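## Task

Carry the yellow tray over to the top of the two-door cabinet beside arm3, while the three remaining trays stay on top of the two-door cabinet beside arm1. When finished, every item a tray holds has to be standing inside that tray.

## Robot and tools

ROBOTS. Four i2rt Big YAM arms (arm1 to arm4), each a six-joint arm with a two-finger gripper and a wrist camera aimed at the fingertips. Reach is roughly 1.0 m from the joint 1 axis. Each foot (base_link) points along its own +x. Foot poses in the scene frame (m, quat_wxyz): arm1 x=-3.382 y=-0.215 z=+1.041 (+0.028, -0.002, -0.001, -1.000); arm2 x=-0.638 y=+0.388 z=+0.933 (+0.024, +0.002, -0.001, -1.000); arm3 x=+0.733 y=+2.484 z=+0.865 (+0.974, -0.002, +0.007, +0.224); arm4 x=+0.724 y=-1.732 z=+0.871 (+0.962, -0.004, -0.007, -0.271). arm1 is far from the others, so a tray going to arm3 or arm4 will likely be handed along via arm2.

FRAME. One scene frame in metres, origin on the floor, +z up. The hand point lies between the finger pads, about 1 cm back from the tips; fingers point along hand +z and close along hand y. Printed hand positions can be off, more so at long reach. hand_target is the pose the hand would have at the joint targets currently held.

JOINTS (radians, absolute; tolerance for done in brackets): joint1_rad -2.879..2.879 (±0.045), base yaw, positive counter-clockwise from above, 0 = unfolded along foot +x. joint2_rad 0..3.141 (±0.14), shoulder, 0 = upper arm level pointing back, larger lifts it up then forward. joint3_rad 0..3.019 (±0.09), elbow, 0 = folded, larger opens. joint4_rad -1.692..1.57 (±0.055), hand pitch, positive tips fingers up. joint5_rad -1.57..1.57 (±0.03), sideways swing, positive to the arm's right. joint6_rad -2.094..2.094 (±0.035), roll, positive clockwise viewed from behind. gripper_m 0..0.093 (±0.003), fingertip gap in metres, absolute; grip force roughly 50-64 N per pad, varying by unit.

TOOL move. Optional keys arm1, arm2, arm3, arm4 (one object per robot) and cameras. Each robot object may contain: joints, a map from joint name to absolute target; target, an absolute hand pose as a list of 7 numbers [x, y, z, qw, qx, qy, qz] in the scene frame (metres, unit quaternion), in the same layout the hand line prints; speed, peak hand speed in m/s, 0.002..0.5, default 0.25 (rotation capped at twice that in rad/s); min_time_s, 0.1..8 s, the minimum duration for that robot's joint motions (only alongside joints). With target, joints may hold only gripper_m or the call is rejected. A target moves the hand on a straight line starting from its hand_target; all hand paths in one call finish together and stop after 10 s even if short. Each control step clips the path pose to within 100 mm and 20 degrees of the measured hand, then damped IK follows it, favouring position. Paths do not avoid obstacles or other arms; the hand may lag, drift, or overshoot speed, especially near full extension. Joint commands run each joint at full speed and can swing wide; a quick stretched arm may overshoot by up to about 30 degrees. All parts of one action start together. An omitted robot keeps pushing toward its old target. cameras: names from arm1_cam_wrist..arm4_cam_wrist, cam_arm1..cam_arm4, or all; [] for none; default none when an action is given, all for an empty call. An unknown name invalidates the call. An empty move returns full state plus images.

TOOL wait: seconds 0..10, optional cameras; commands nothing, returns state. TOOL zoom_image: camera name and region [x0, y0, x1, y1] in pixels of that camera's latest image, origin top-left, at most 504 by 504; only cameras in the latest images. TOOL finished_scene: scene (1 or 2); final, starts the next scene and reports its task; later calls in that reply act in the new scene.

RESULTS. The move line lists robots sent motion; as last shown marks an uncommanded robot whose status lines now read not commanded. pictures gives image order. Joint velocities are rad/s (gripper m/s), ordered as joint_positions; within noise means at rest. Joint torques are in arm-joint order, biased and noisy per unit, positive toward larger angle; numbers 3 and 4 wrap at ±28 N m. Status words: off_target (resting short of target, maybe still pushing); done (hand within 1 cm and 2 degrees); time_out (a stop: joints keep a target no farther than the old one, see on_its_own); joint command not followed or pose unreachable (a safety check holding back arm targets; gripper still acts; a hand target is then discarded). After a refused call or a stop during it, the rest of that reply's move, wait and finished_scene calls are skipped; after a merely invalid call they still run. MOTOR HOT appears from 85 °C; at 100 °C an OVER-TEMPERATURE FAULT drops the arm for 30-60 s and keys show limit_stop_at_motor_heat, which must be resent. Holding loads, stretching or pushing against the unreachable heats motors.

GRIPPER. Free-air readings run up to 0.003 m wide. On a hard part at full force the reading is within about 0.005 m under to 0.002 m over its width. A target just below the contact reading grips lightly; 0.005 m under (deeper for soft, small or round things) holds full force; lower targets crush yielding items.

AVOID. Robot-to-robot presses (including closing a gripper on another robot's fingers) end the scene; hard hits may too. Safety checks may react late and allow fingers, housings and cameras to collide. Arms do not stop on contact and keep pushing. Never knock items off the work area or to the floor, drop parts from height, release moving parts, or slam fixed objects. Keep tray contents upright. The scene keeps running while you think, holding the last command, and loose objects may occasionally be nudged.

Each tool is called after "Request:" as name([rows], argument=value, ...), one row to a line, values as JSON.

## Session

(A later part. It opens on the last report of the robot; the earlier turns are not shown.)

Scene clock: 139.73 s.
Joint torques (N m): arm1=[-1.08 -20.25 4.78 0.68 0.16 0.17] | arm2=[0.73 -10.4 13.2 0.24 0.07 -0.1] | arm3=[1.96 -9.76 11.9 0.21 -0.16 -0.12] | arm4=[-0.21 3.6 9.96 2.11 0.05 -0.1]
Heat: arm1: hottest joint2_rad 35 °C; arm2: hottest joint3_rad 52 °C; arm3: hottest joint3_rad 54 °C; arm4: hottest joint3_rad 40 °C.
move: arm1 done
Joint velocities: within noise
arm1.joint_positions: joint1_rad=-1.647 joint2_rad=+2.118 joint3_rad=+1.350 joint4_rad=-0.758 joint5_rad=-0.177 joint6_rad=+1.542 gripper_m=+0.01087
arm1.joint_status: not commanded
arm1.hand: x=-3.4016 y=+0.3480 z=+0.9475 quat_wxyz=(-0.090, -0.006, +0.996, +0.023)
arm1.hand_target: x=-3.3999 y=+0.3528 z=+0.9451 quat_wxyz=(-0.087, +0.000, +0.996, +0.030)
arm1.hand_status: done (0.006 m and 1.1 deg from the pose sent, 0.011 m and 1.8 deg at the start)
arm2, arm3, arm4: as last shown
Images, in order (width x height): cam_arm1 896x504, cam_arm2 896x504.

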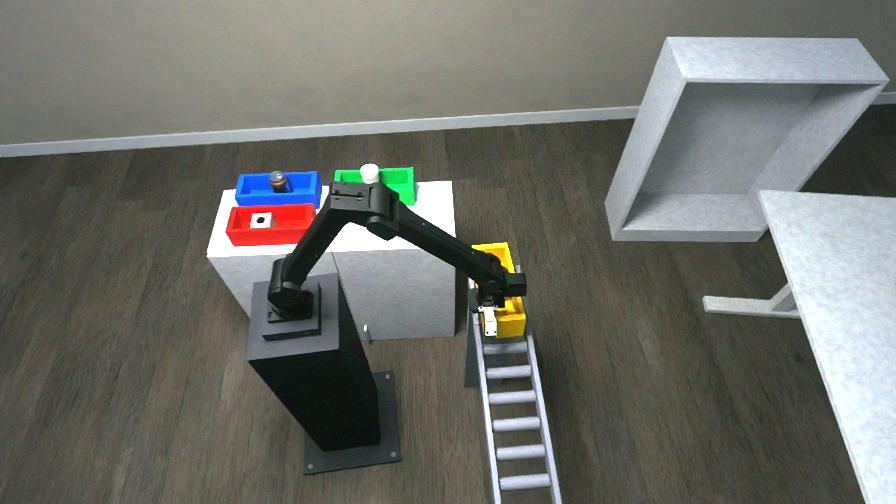

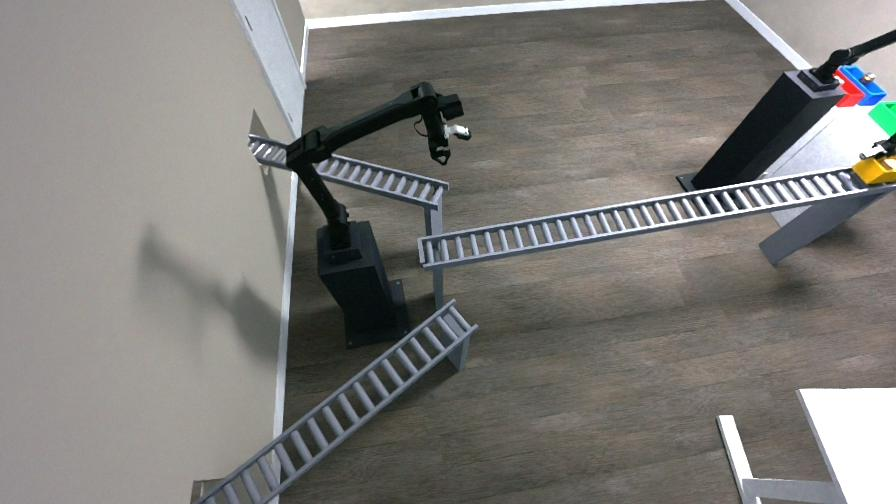

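Request:
move(arm1={"target":[-3.36,0.352,0.985,-0.087,0.032,0.995,0.03],"speed":0.1})

Request:
move(arm1={"target":[-3.36,0.352,0.945,-0.087,0.032,0.995,0.025],"speed":0.08}, cameras=["cam_arm1","cam_arm2"])

Request:
zoom_image(camera="cam_arm1", region=[420, 200, 580, 360])

Request:
zoom_image(camera="cam_arm2", region=[740, 60, 896, 216])

Scene clock: 146.60 s.
Joint torques (N m): arm1=[-0.91 -23.65 5.74 -0.36 -0.29 0.07] | arm2=[0.91 -10.46 13.22 0.32 0.04 -0.11] | arm3=[2.02 -9.7 11.85 0.28 -0.16 -0.11] | arm4=[-0.91 3.43 9.88 1.95 0.03 -0.08]
Heat: arm1: hottest joint2_rad 35 °C; arm2: hottest joint3_rad 52 °C; arm3: hottest joint3_rad 54 °C; arm4: hottest joint3_rad 40 °C.
move: arm1 off_target
Joint velocities: within noise
arm1.joint_positions: joint1_rad=-1.717 joint2_rad=+2.093 joint3_rad=+1.350 joint4_rad=-0.820 joint5_rad=-0.169 joint6_rad=+1.545 gripper_m=+0.01087
arm1.joint_status: not commanded
arm1.hand: x=-3.3615 y=+0.3380 z=+0.9600 quat_wxyz=(-0.086, +0.032, +0.996, +0.007)
arm1.hand_target: x=-3.3600 y=+0.3515 z=+0.9847 quat_wxyz=(-0.087, +0.032, +0.995, +0.030)
arm1.hand_status: off_target (0.029 m and 2.6 deg from the pose sent, 0.056 m and 4.5 deg at the start)
arm2, arm3, arm4: as last shown
pictures: none

Scene clock: 147.63 s.
Joint torques (N m): arm1=[-0.91 -20.01 5.53 0.58 0.34 0.21] | arm2=[0.73 -10.34 13.29 0.29 0.05 -0.11] | arm3=[1.96 -9.99 11.85 0.17 -0.17 -0.11] | arm4=[-1.32 3.66 9.58 1.85 0.06 -0.08]
Heat: arm1: hottest joint2_rad 35 °C; arm2: hottest joint3_rad 52 °C; arm3: hottest joint3_rad 54 °C; arm4: hottest joint3_rad 40 °C.
move: arm1 off_target
Joint velocities: within noise
arm1.joint_positions: joint1_rad=-1.717 joint2_rad=+2.124 joint3_rad=+1.350 joint4_rad=-0.778 joint5_rad=-0.182 joint6_rad=+1.530 gripper_m=+0.01087
arm1.joint_status: not commanded
arm1.hand: x=-3.3636 y=+0.3420 z=+0.9445 quat_wxyz=(-0.092, +0.024, +0.995, +0.014)
arm1.hand_target: x=-3.3600 y=+0.3517 z=+0.9451 quat_wxyz=(-0.087, +0.032, +0.995, +0.025)
arm1.hand_status: off_target (0.011 m and 1.7 deg from the pose sent, 0.021 m and 2.0 deg at the start)
arm2, arm3, arm4: as last shown
Images, in order (width x height): cam_arm1 896x504, cam_arm2 896x504.

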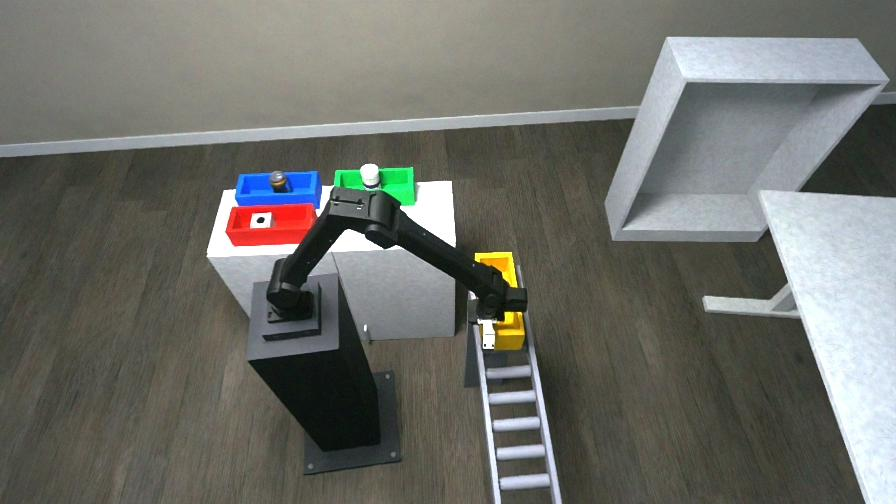

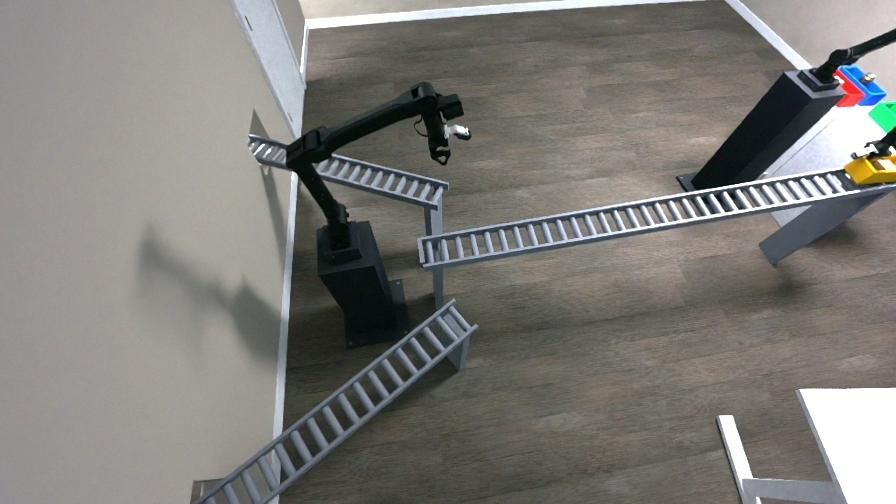

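Scaled by 3.150 from the camera's image (finer frame: 1280x720).

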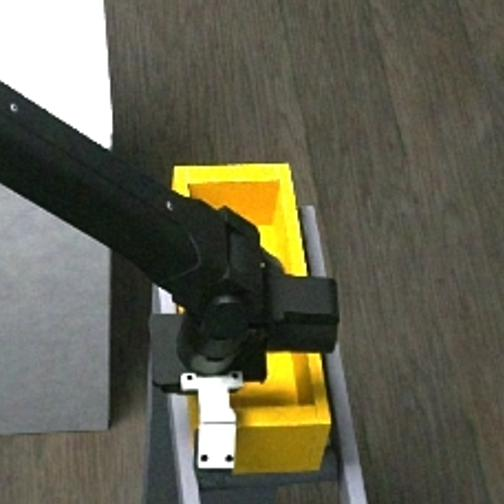

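Scaled by 3.231 from the camera's image (finer frame: 1280x720).

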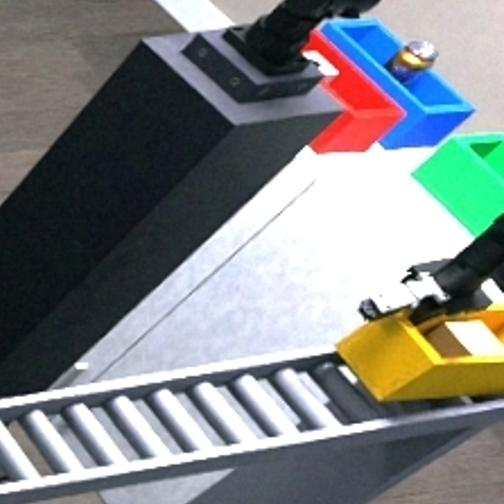

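Request:
move(arm1={"target":[-3.36,0.352,0.93,-0.08,0.03,0.995,0.02],"speed":0.08}, cameras=["cam_arm1","cam_arm2"])

Request:
zoom_image(camera="cam_arm1", region=[420, 200, 580, 360])

Request:
zoom_image(camera="cam_arm2", region=[796, 100, 896, 200])

Scene clock: 152.73 s.
Joint torques (N m): arm1=[-0.79 -19.19 6 0.31 0.56 0.28] | arm2=[0.79 -10.52 13.27 0.31 0.06 -0.09] | arm3=[1.85 -9.76 11.85 0.29 -0.15 -0.1] | arm4=[-0.67 3.02 9.83 1.99 0.06 -0.09]
Heat: arm1: hottest joint1_rad 34 °C; arm2: hottest joint3_rad 52 °C; arm3: hottest joint3_rad 55 °C; arm4: hottest joint3_rad 40 °C.
move: arm1 off_target
Joint velocities: within noise
arm1.joint_positions: joint1_rad=-1.717 joint2_rad=+2.142 joint3_rad=+1.350 joint4_rad=-0.758 joint5_rad=-0.173 joint6_rad=+1.522 gripper_m=+0.01087
arm1.joint_status: not commanded
arm1.hand: x=-3.3619 y=+0.3425 z=+0.9345 quat_wxyz=(-0.087, +0.020, +0.996, +0.015)
arm1.hand_target: x=-3.3601 y=+0.3517 z=+0.9302 quat_wxyz=(-0.080, +0.030, +0.996, +0.020)
arm1.hand_status: off_target (0.011 m and 1.6 deg from the pose sent, 0.018 m and 1.7 deg at the start)
arm2, arm3, arm4: as last shown
Images, in order (width x height): cam_arm1 896x504, cam_arm2 896x504.

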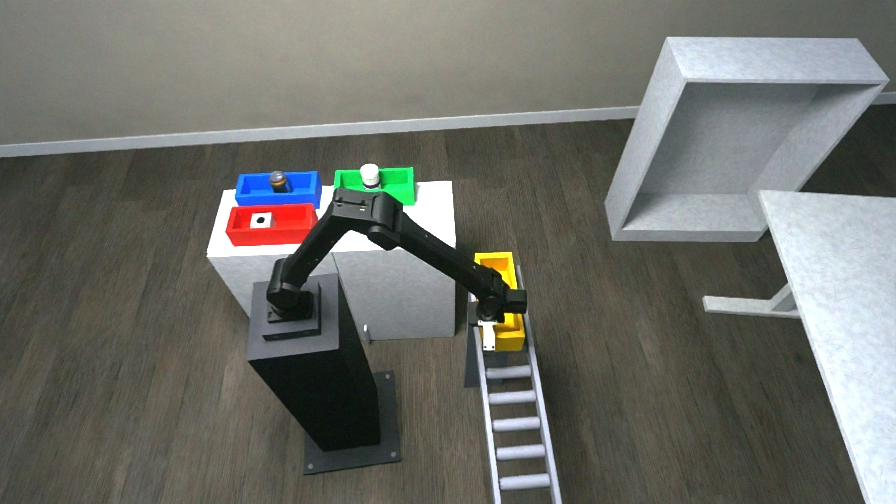

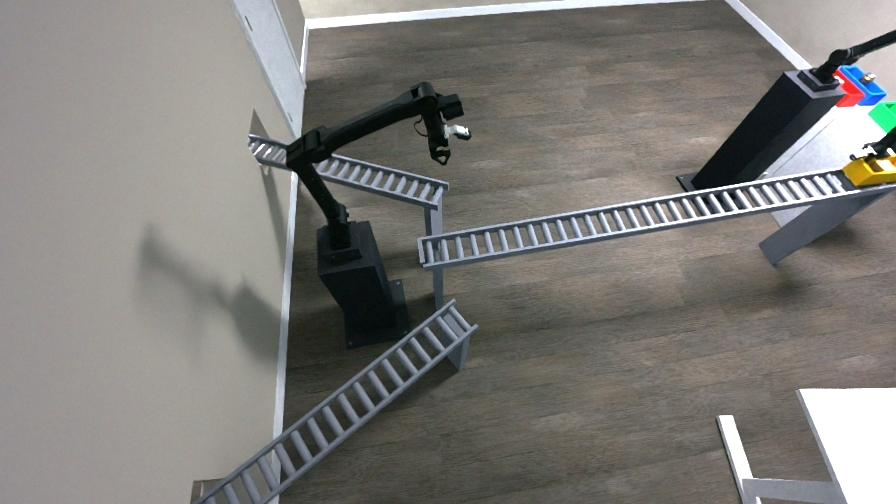

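Scaled by 3.150 from the camera's image (finer frame: 1280x720).

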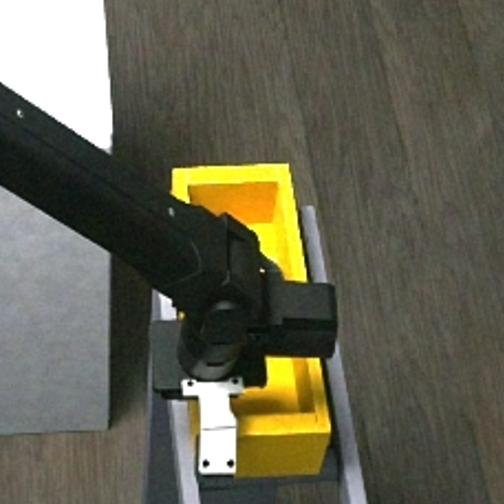

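Scaled by 5.040 from the camera's image (finer frame: 1280x720).

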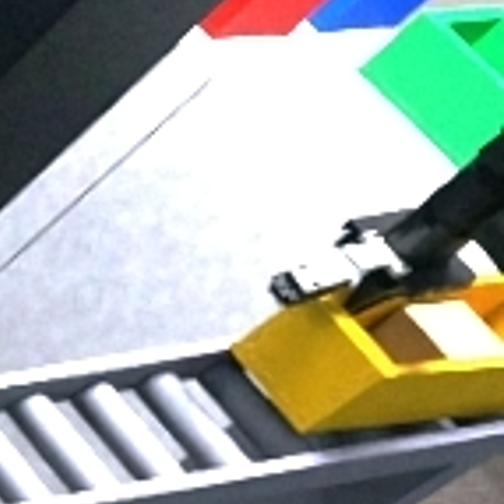

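Request:
move(arm1={"target":[-3.36,0.352,0.912,-0.06,0.025,0.995,0.02],"speed":0.08}, cameras=["cam_arm1","cam_arm2"])

Request:
zoom_image(camera="cam_arm1", region=[420, 200, 580, 360])

Request:
zoom_image(camera="cam_arm2", region=[796, 100, 896, 200])

Scene clock: 156.53 s.
Joint torques (N m): arm1=[0.09 -19.08 5.72 0.49 0.53 0.33] | arm2=[0.67 -10.52 13.26 0.28 0.04 -0.11] | arm3=[1.9 -9.93 11.84 0.25 -0.15 -0.12] | arm4=[-0.97 3.72 9.81 1.91 0.04 -0.06]
Heat: arm1: hottest joint1_rad 34 °C; arm2: hottest joint3_rad 52 °C; arm3: hottest joint3_rad 55 °C; arm4: hottest joint3_rad 40 °C.
move: arm1 off_target
Joint velocities: within noise
arm1.joint_positions: joint1_rad=-1.713 joint2_rad=+2.170 joint3_rad=+1.350 joint4_rad=-0.724 joint5_rad=-0.131 joint6_rad=+1.519 gripper_m=+0.01087
arm1.joint_status: not commanded
arm1.hand: x=-3.3569 y=+0.3433 z=+0.9182 quat_wxyz=(-0.067, +0.016, +0.998, +0.016)
arm1.hand_target: x=-3.3601 y=+0.3517 z=+0.9122 quat_wxyz=(-0.060, +0.025, +0.998, +0.020)
arm1.hand_status: off_target (0.011 m and 1.3 deg from the pose sent, 0.024 m and 3.2 deg at the start)
arm2, arm3: as last shown
arm4.joint_positions: joint1_rad=+0.611 joint2_rad=+0.619 joint3_rad=+1.338 joint4_rad=-1.545 joint5_rad=+0.202 joint6_rad=+0.301 gripper_m=+0.09396
arm4.joint_status: not commanded
arm4.hand: x=+0.9262 y=-1.7486 z=+1.3507 quat_wxyz=(-0.379, -0.145, -0.914, +0.032)
arm4.hand_target: x=+0.9250 y=-1.7486 z=+1.3597 quat_wxyz=(-0.389, -0.145, -0.909, +0.029)
arm4.hand_status: not commanded
Images, in order (width x height): cam_arm1 896x504, cam_arm2 896x504.

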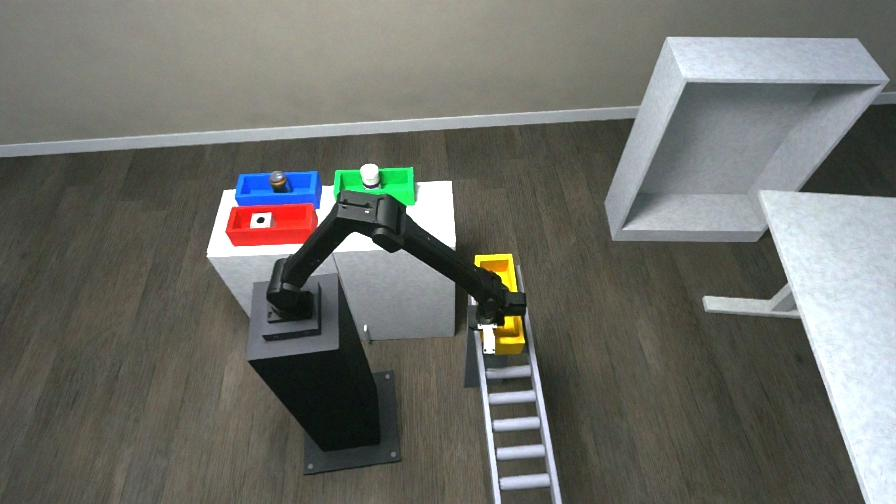

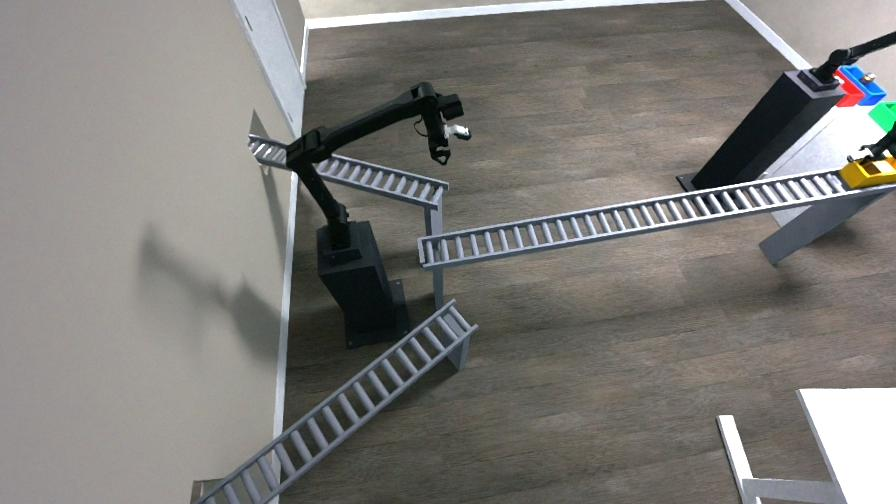

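Scaled by 3.150 from the camera's image (finer frame: 1280x720).

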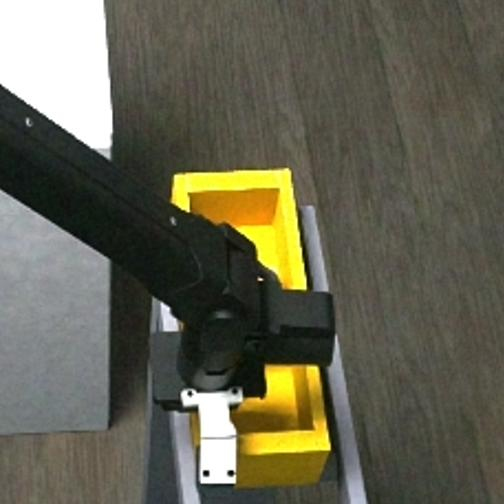

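Scaled by 5.040 from the camera's image (finer frame: 1280x720).

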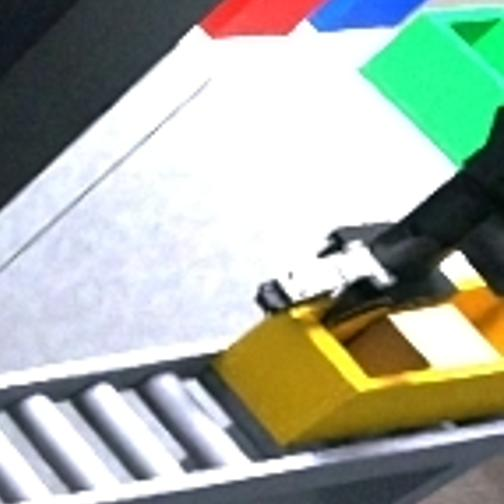

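Request:
move(arm1={"target":[-3.36,0.352,0.893,-0.04,0.022,0.995,0.02],"speed":0.08}, cameras=["cam_arm1","cam_arm2"])

Request:
zoom_image(camera="cam_arm1", region=[420, 200, 580, 360])

Request:
zoom_image(camera="cam_arm2", region=[796, 100, 896, 200])

Scene clock: 162.83 s.
Joint torques (N m): arm1=[0.67 -16.44 5.55 1.4 0.54 0.36] | arm2=[0.97 -10.52 13.26 0.29 0.05 -0.1] | arm3=[1.96 -9.93 11.92 0.24 -0.16 -0.12] | arm4=[-0.26 2.96 9.91 2 -0.02 -0.05]
Heat: arm1: hottest joint1_rad 34 °C; arm2: hottest joint3_rad 52 °C; arm3: hottest joint3_rad 55 °C; arm4: hottest joint3_rad 40 °C.
move: arm1 off_target
Joint velocities: within noise
arm1.joint_positions: joint1_rad=-1.708 joint2_rad=+2.173 joint3_rad=+1.350 joint4_rad=-0.709 joint5_rad=-0.090 joint6_rad=+1.519 gripper_m=+0.01087
arm1.joint_status: not commanded
arm1.hand: x=-3.3525 y=+0.3460 z=+0.9163 quat_wxyz=(-0.046, +0.014, +0.999, +0.021)
arm1.hand_target: x=-3.3599 y=+0.3506 z=+0.8939 quat_wxyz=(-0.040, +0.022, +0.999, +0.020)
arm1.hand_status: off_target (0.025 m and 1.2 deg from the pose sent, 0.027 m and 3.1 deg at the start)
arm2.joint_positions: joint1_rad=+0.034 joint2_rad=+1.446 joint3_rad=+1.794 joint4_rad=-1.687 joint5_rad=-0.001 joint6_rad=+0.104 gripper_m=+0.09396
arm2.joint_status: not commanded
arm2.hand: x=-1.0959 y=+0.3513 z=+1.3344 quat_wxyz=(-0.013, -0.993, +0.010, +0.113)
arm2.hand_target: x=-1.0995 y=+0.3501 z=+1.3491 quat_wxyz=(-0.012, -0.992, +0.001, +0.126)
arm2.hand_status: not commanded
arm3.joint_positions: joint1_rad=+1.091 joint2_rad=+1.413 joint3_rad=+1.899 joint4_rad=-1.672 joint5_rad=+0.016 joint6_rad=-0.012 gripper_m=+0.09396
arm3.joint_status: not commanded
arm3.hand: x=+0.7548 y=+2.9472 z=+1.3252 quat_wxyz=(-0.136, +0.687, -0.702, -0.129)
arm3.hand_target: x=+0.7501 y=+2.9488 z=+1.3488 quat_wxyz=(-0.153, +0.690, -0.692, -0.146)
arm3.hand_status: not commanded
arm4: as last shown
Images, in order (width x height): cam_arm1 896x504, cam_arm2 896x504.

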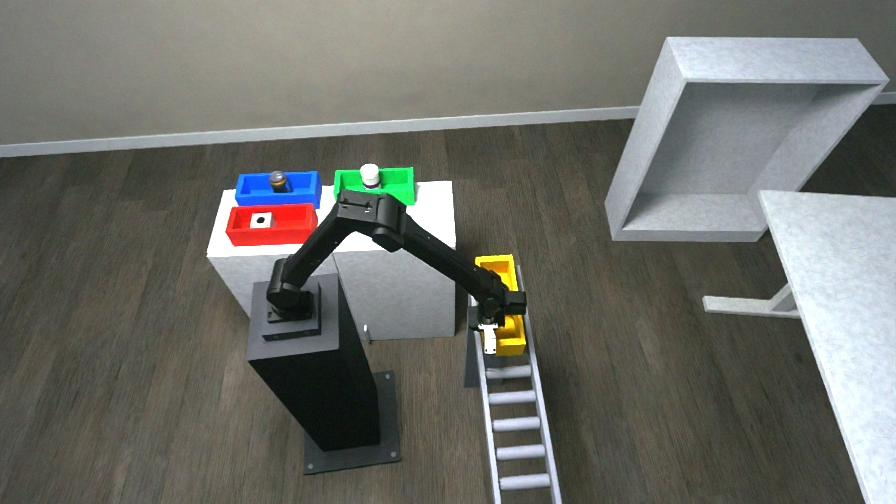

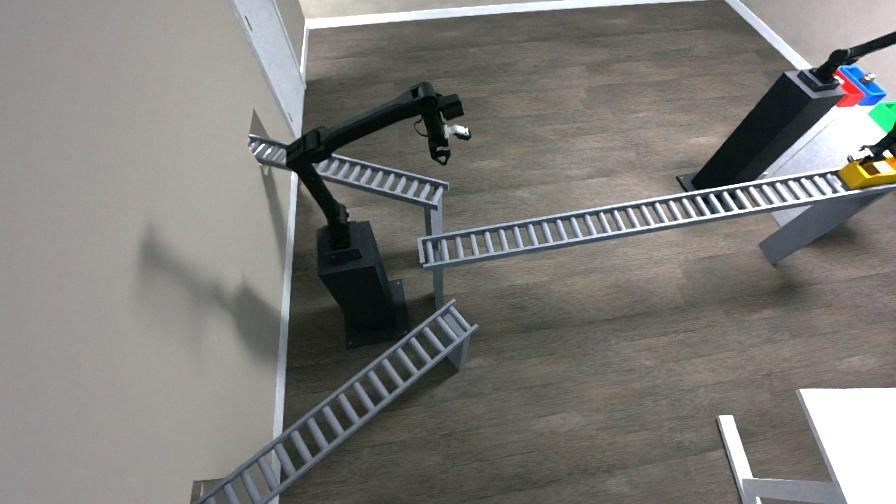

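Scaled by 3.150 from the camera's image (finer frame: 1280x720).

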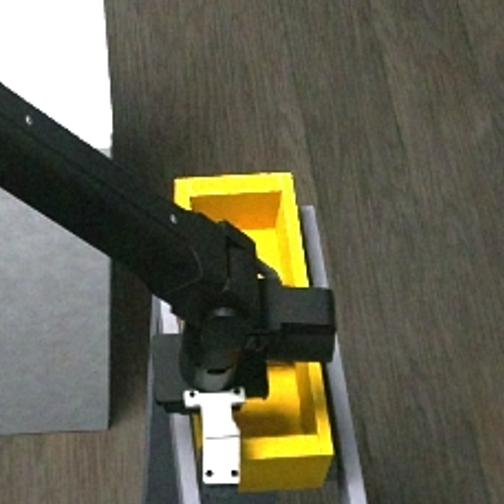

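Scaled by 5.040 from the camera's image (finer frame: 1280x720).

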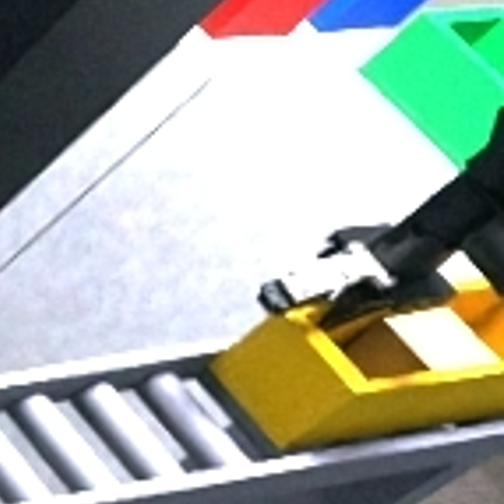

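Request:
move(arm1={"joints":{"gripper_m":0.022}}, cameras=["cam_arm1","cam_arm2"])

Request:
zoom_image(camera="cam_arm1", region=[420, 200, 580, 360])

Request:
zoom_image(camera="cam_arm2", region=[796, 100, 896, 200])

Scene clock: 166.37 s.
Joint torques (N m): arm1=[-0.56 -20.78 5.39 0.27 -0.16 0.12] | arm2=[0.97 -10.34 13.2 0.29 0.04 -0.11] | arm3=[1.9 -9.64 11.88 0.21 -0.16 -0.11] | arm4=[-0.32 3.6 9.74 1.91 0.05 -0.13]
Heat: arm1: hottest joint1_rad 34 °C; arm2: hottest joint3_rad 52 °C; arm3: hottest joint3_rad 55 °C; arm4: hottest joint3_rad 40 °C.
move: arm1 done
Joint velocities: within noise
arm1.joint_positions: joint1_rad=-1.701 joint2_rad=+2.213 joint3_rad=+1.350 joint4_rad=-0.682 joint5_rad=-0.075 joint6_rad=+1.542 gripper_m=+0.02189
arm1.joint_status: all done
arm1.hand: x=-3.3539 y=+0.3420 z=+0.8948 quat_wxyz=(-0.039, +0.022, +0.999, +0.014)
arm1.hand_target: x=-3.3599 y=+0.3506 z=+0.8939 quat_wxyz=(-0.040, +0.022, +0.999, +0.020)
arm1.hand_status: not commanded
arm2, arm3, arm4: as last shown
Images, in order (width x height): cam_arm1 896x504, cam_arm2 896x504.

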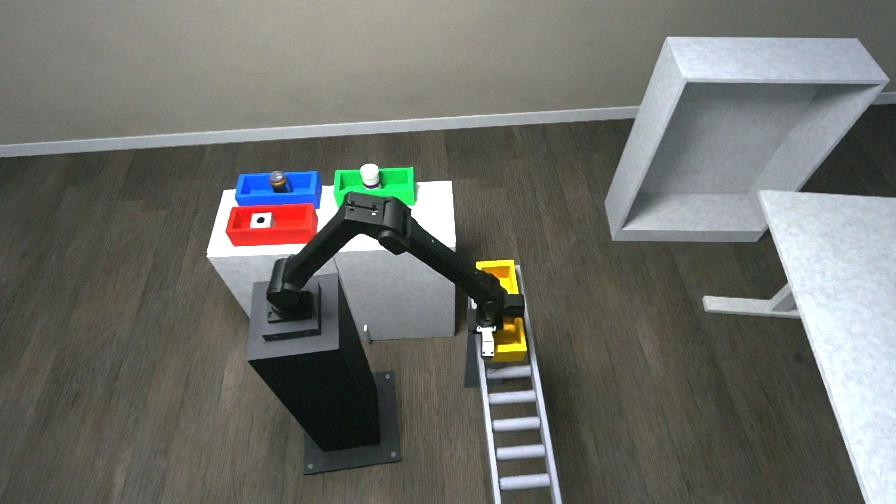

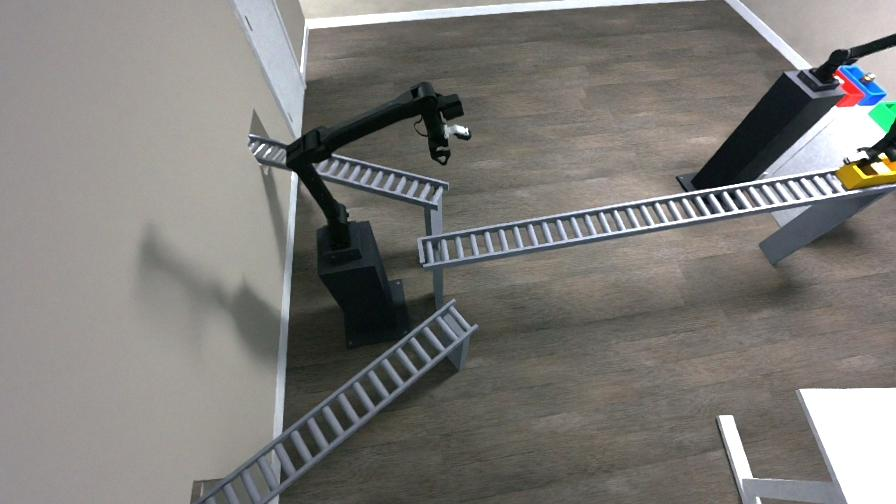

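Scaled by 3.150 from the camera's image (finer frame: 1280x720).

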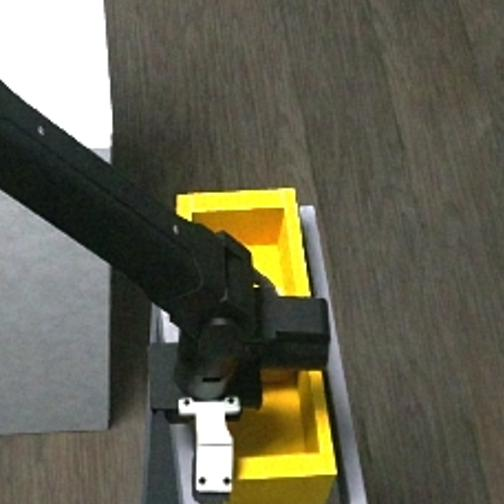

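Scaled by 5.040 from the camera's image (finer frame: 1280x720).

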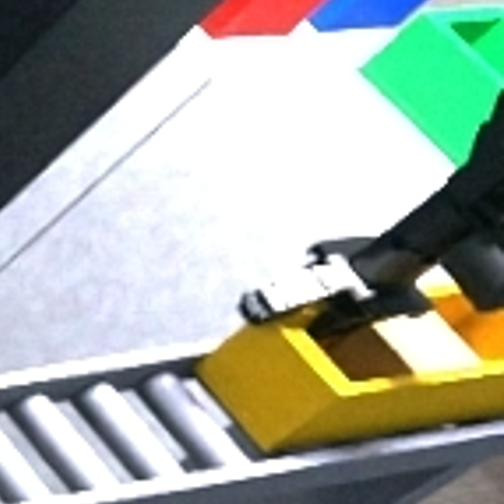

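Request:
move(arm1={"target":[-3.36,0.348,1.1,-0.01,0.02,0.999,0.01],"speed":0.2}, cameras=["cam_arm1","cam_arm2"])

Request:
move(arm1={"target":[-3.7,0.1,1.3,0,-0.7071,0.7071,0],"speed":0.3}, cameras=["cam_arm1","cam_arm2","arm2_cam_wrist"])

Scene clock: 171.47 s.
Joint torques (N m): arm1=[0.09 -18.78 8.13 -0.39 0.2 0.15] | arm2=[0.67 -10.4 13.18 0.29 0.05 -0.12] | arm3=[2.26 -9.76 11.93 0.21 -0.16 -0.1] | arm4=[-1.38 3.78 9.76 1.95 0.03 -0.08]
Heat: arm1: hottest joint1_rad 34 °C; arm2: hottest joint3_rad 52 °C; arm3: hottest joint3_rad 55 °C; arm4: hottest joint3_rad 40 °C.
move: arm1 off_target
Joint velocities: within noise
arm1.joint_positions: joint1_rad=-1.682 joint2_rad=+1.899 joint3_rad=+1.441 joint4_rad=-1.115 joint5_rad=-0.019 joint6_rad=+1.557 gripper_m=+0.02191
arm1.joint_status: not commanded
arm1.hand: x=-3.3545 y=+0.3350 z=+1.0897 quat_wxyz=(-0.012, +0.021, +1.000, -0.002)
arm1.hand_target: x=-3.3601 y=+0.3476 z=+1.1002 quat_wxyz=(-0.010, +0.020, +1.000, +0.010)
arm1.hand_status: off_target (0.017 m and 1.4 deg from the pose sent, 0.205 m and 3.3 deg at the start)
arm2, arm3, arm4: as last shown
Images, in order (width x height): cam_arm1 896x504, cam_arm2 896x504.

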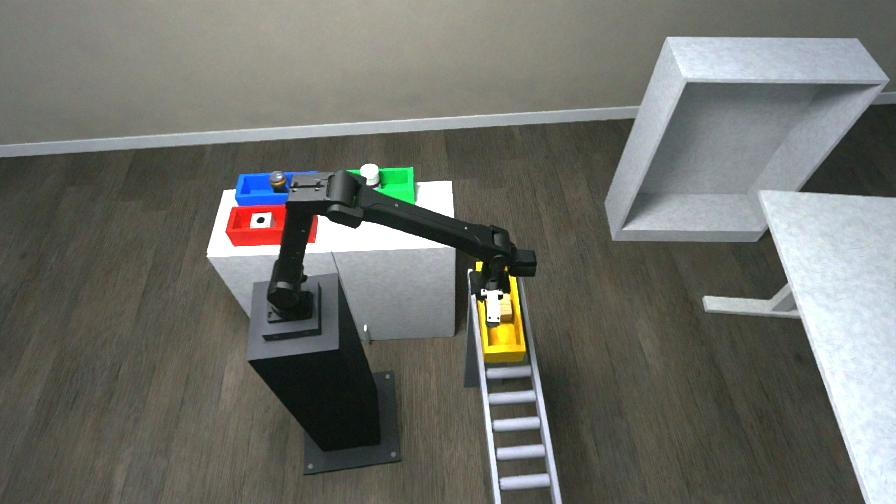

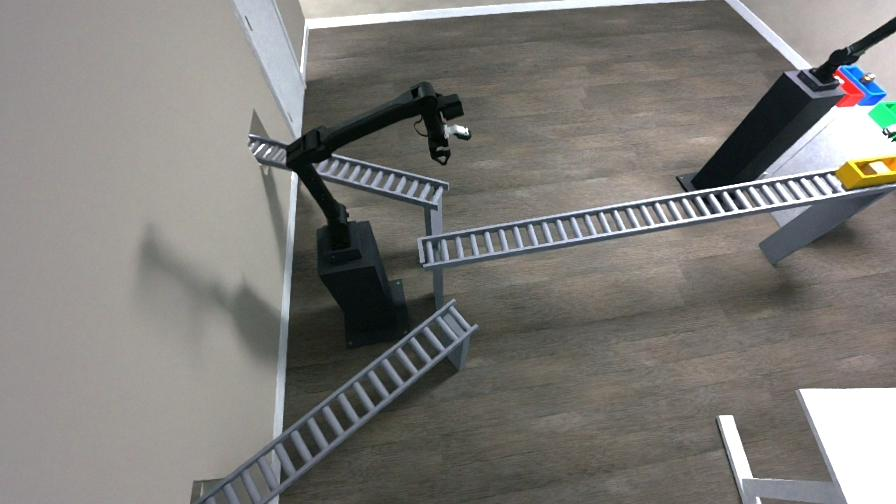

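Scene clock: 174.97 s.
Joint torques (N m): arm1=[-0.91 -13.74 9.98 -0.42 0.19 -0.04] | arm2=[0.73 -10.58 13.26 0.31 0.04 -0.11] | arm3=[1.79 -9.76 11.86 0.24 -0.15 -0.11] | arm4=[-0.15 3.37 9.84 1.81 0.01 -0.07]
Heat: arm1: hottest joint1_rad 34 °C; arm2: hottest joint3_rad 53 °C; arm3: hottest joint3_rad 55 °C; arm4: hottest joint3_rad 40 °C.
move: arm1 off_target
Joint velocities: within noise
arm1.joint_positions: joint1_rad=-0.833 joint2_rad=+1.502 joint3_rad=+1.444 joint4_rad=-1.548 joint5_rad=+0.002 joint6_rad=+0.807 gripper_m=+0.02191
arm1.joint_status: not commanded
arm1.hand: x=-3.6919 y=+0.0922 z=+1.2844 quat_wxyz=(-0.001, -0.702, +0.711, -0.017)
arm1.hand_target: x=-3.6995 y=+0.0995 z=+1.3000 quat_wxyz=(+0.000, -0.707, +0.707, +0.000)
arm1.hand_status: off_target (0.019 m and 2.0 deg from the pose sent, 0.468 m and 92.4 deg at the start)
arm2, arm3, arm4: as last shown
pictures: arm2_cam_wrist, cam_arm1, cam_arm2
Images, in order (width x height): arm2_cam_wrist 896x504, cam_arm1 896x504, cam_arm2 896x504.

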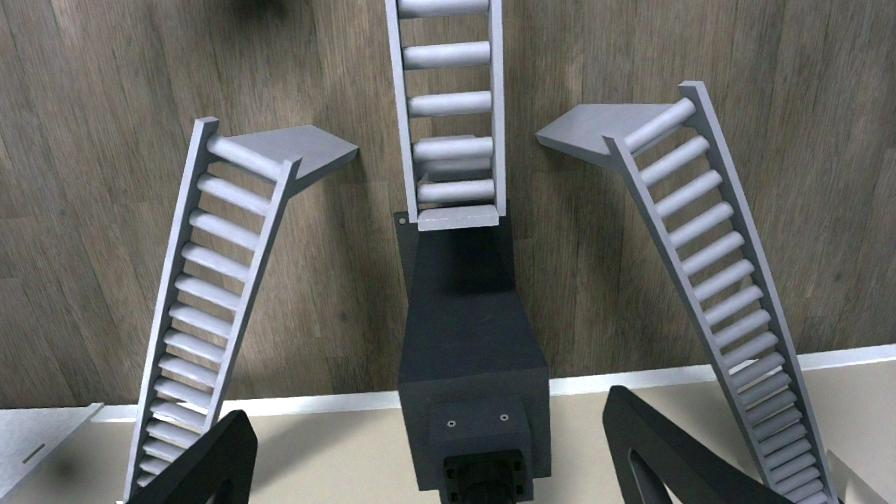

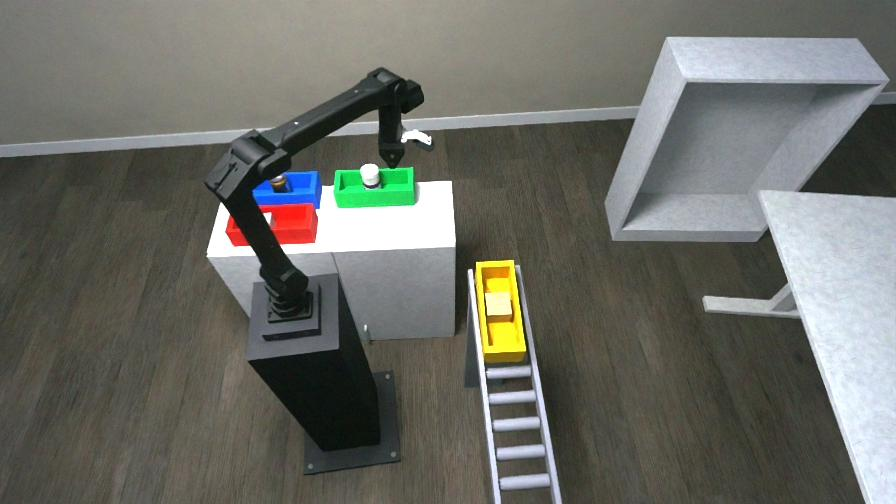

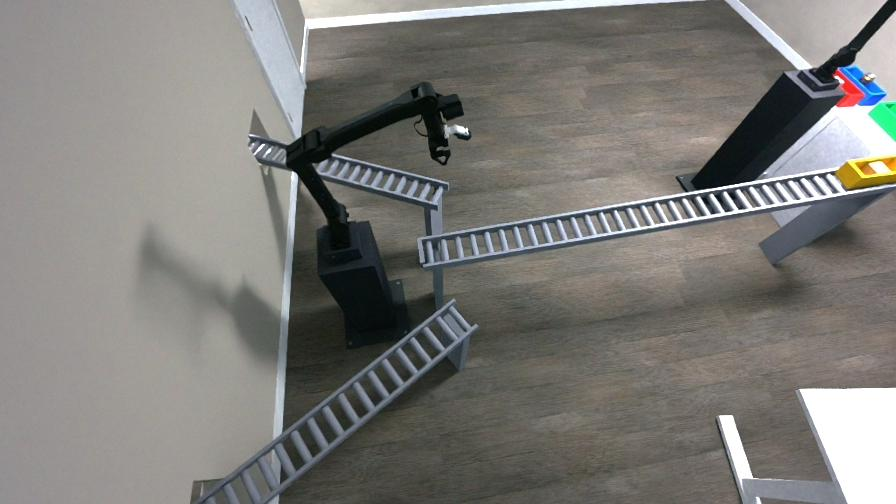

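Request:
zoom_image(camera="cam_arm1", region=[440, 230, 560, 380])

Request:
zoom_image(camera="cam_arm2", region=[796, 120, 896, 220])

Scaled by 3.360 from the camera's image (finer frame: 1280x720).

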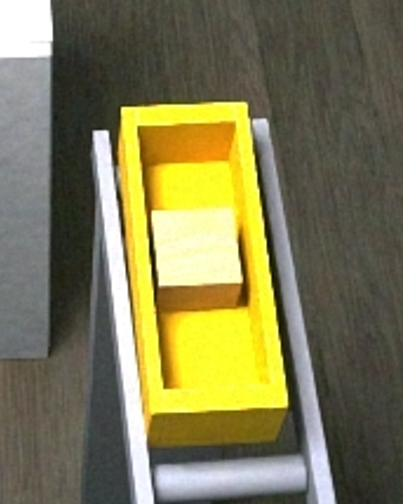

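Scaled by 5.040 from the camera's image (finer frame: 1280x720).

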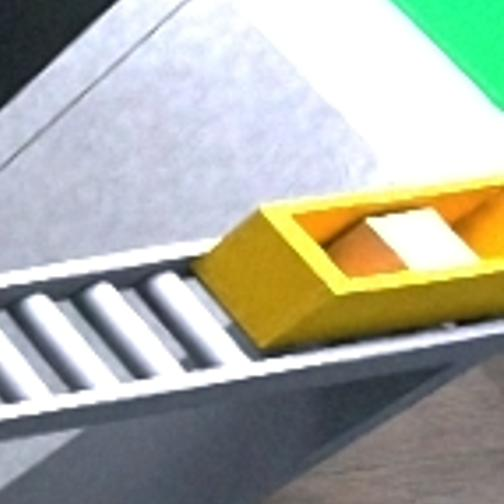

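Request:
move(arm1={"target":[-3.68,0.345,1.08,0,1,0,0],"speed":0.35,"joints":{"gripper_m":0.0}})

Request:
move(arm1={"target":[-3.68,0.36,0.945,0,1,0,0],"speed":0.2}, cameras=["arm1_cam_wrist","cam_arm1","cam_arm2"])

Request:
zoom_image(camera="cam_arm1", region=[420, 200, 580, 360])

Scene clock: 184.83 s.
Joint torques (N m): arm1=[-1.49 -21.95 9.11 -0.25 -0.24 -0.09] | arm2=[0.73 -10.58 13.33 0.25 0.04 -0.1] | arm3=[2.02 -9.76 11.88 0.23 -0.16 -0.11] | arm4=[-0.79 3.55 9.74 1.77 -0.01 -0.1]
Heat: arm1: hottest joint1_rad 34 °C; arm2: hottest joint3_rad 53 °C; arm3: hottest joint3_rad 56 °C; arm4: hottest joint3_rad 40 °C.
move: arm1 off_target
Joint velocities: within noise
arm1.joint_positions: joint1_rad=-1.128 joint2_rad=+2.099 joint3_rad=+1.713 joint4_rad=-1.211 joint5_rad=+0.008 joint6_rad=-1.068 gripper_m=+0.00046
arm1.joint_status: all done
arm1.hand: x=-3.6766 y=+0.3295 z=+1.0722 quat_wxyz=(-0.011, -1.000, +0.002, -0.008)
arm1.hand_target: x=-3.6797 y=+0.3445 z=+1.0801 quat_wxyz=(+0.000, -1.000, +0.000, +0.000)
arm1.hand_status: off_target (0.018 m and 1.5 deg from the pose sent, 0.325 m and 90.7 deg at the start)
arm2, arm3, arm4: as last shown
pictures: none

Scene clock: 186.30 s.
Joint torques (N m): arm1=[-1.73 -25 6.6 0.16 -0.22 -0.03] | arm2=[0.67 -10.46 13.3 0.25 0.06 -0.12] | arm3=[2.02 -9.82 11.95 0.25 -0.16 -0.11] | arm4=[0.15 3.43 9.89 1.89 0.05 -0.1]
Heat: arm1: hottest joint1_rad 34 °C; arm2: hottest joint3_rad 53 °C; arm3: hottest joint3_rad 56 °C; arm4: hottest joint3_rad 40 °C.
move: arm1 off_target
Joint velocities: within noise
arm1.joint_positions: joint1_rad=-1.136 joint2_rad=+2.316 joint3_rad=+1.713 joint4_rad=-0.994 joint5_rad=+0.007 joint6_rad=-1.081 gripper_m=+0.00046
arm1.joint_status: not commanded
arm1.hand: x=-3.6815 y=+0.3472 z=+0.9391 quat_wxyz=(-0.011, -1.000, -0.001, -0.007)
arm1.hand_target: x=-3.6798 y=+0.3597 z=+0.9450 quat_wxyz=(+0.000, -1.000, +0.000, +0.000)
arm1.hand_status: off_target (0.014 m and 1.5 deg from the pose sent, 0.131 m and 1.5 deg at the start)
arm2, arm3, arm4: as last shown
Images, in order (width x height): arm1_cam_wrist 896x504, cam_arm1 896x504, cam_arm2 896x504.

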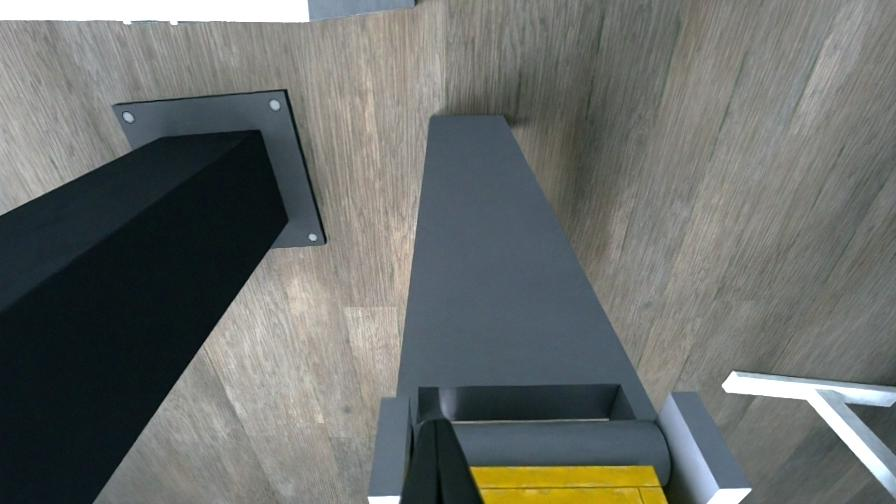

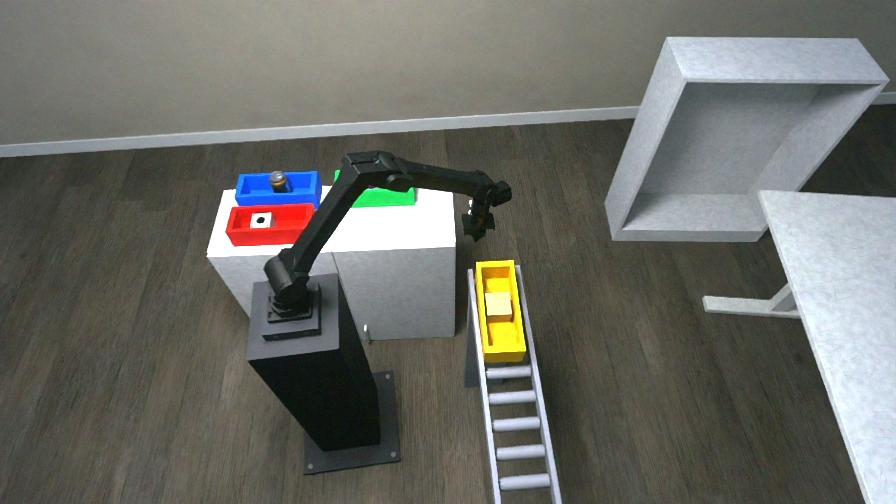

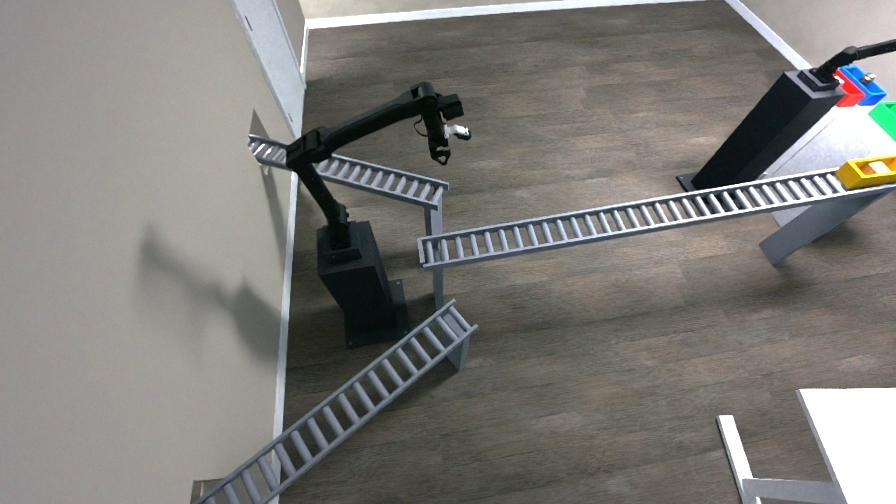

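Scaled by 3.150 from the camera's image (finer frame: 1280x720).

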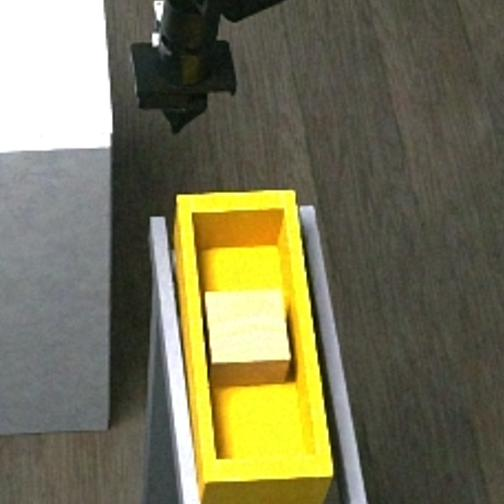

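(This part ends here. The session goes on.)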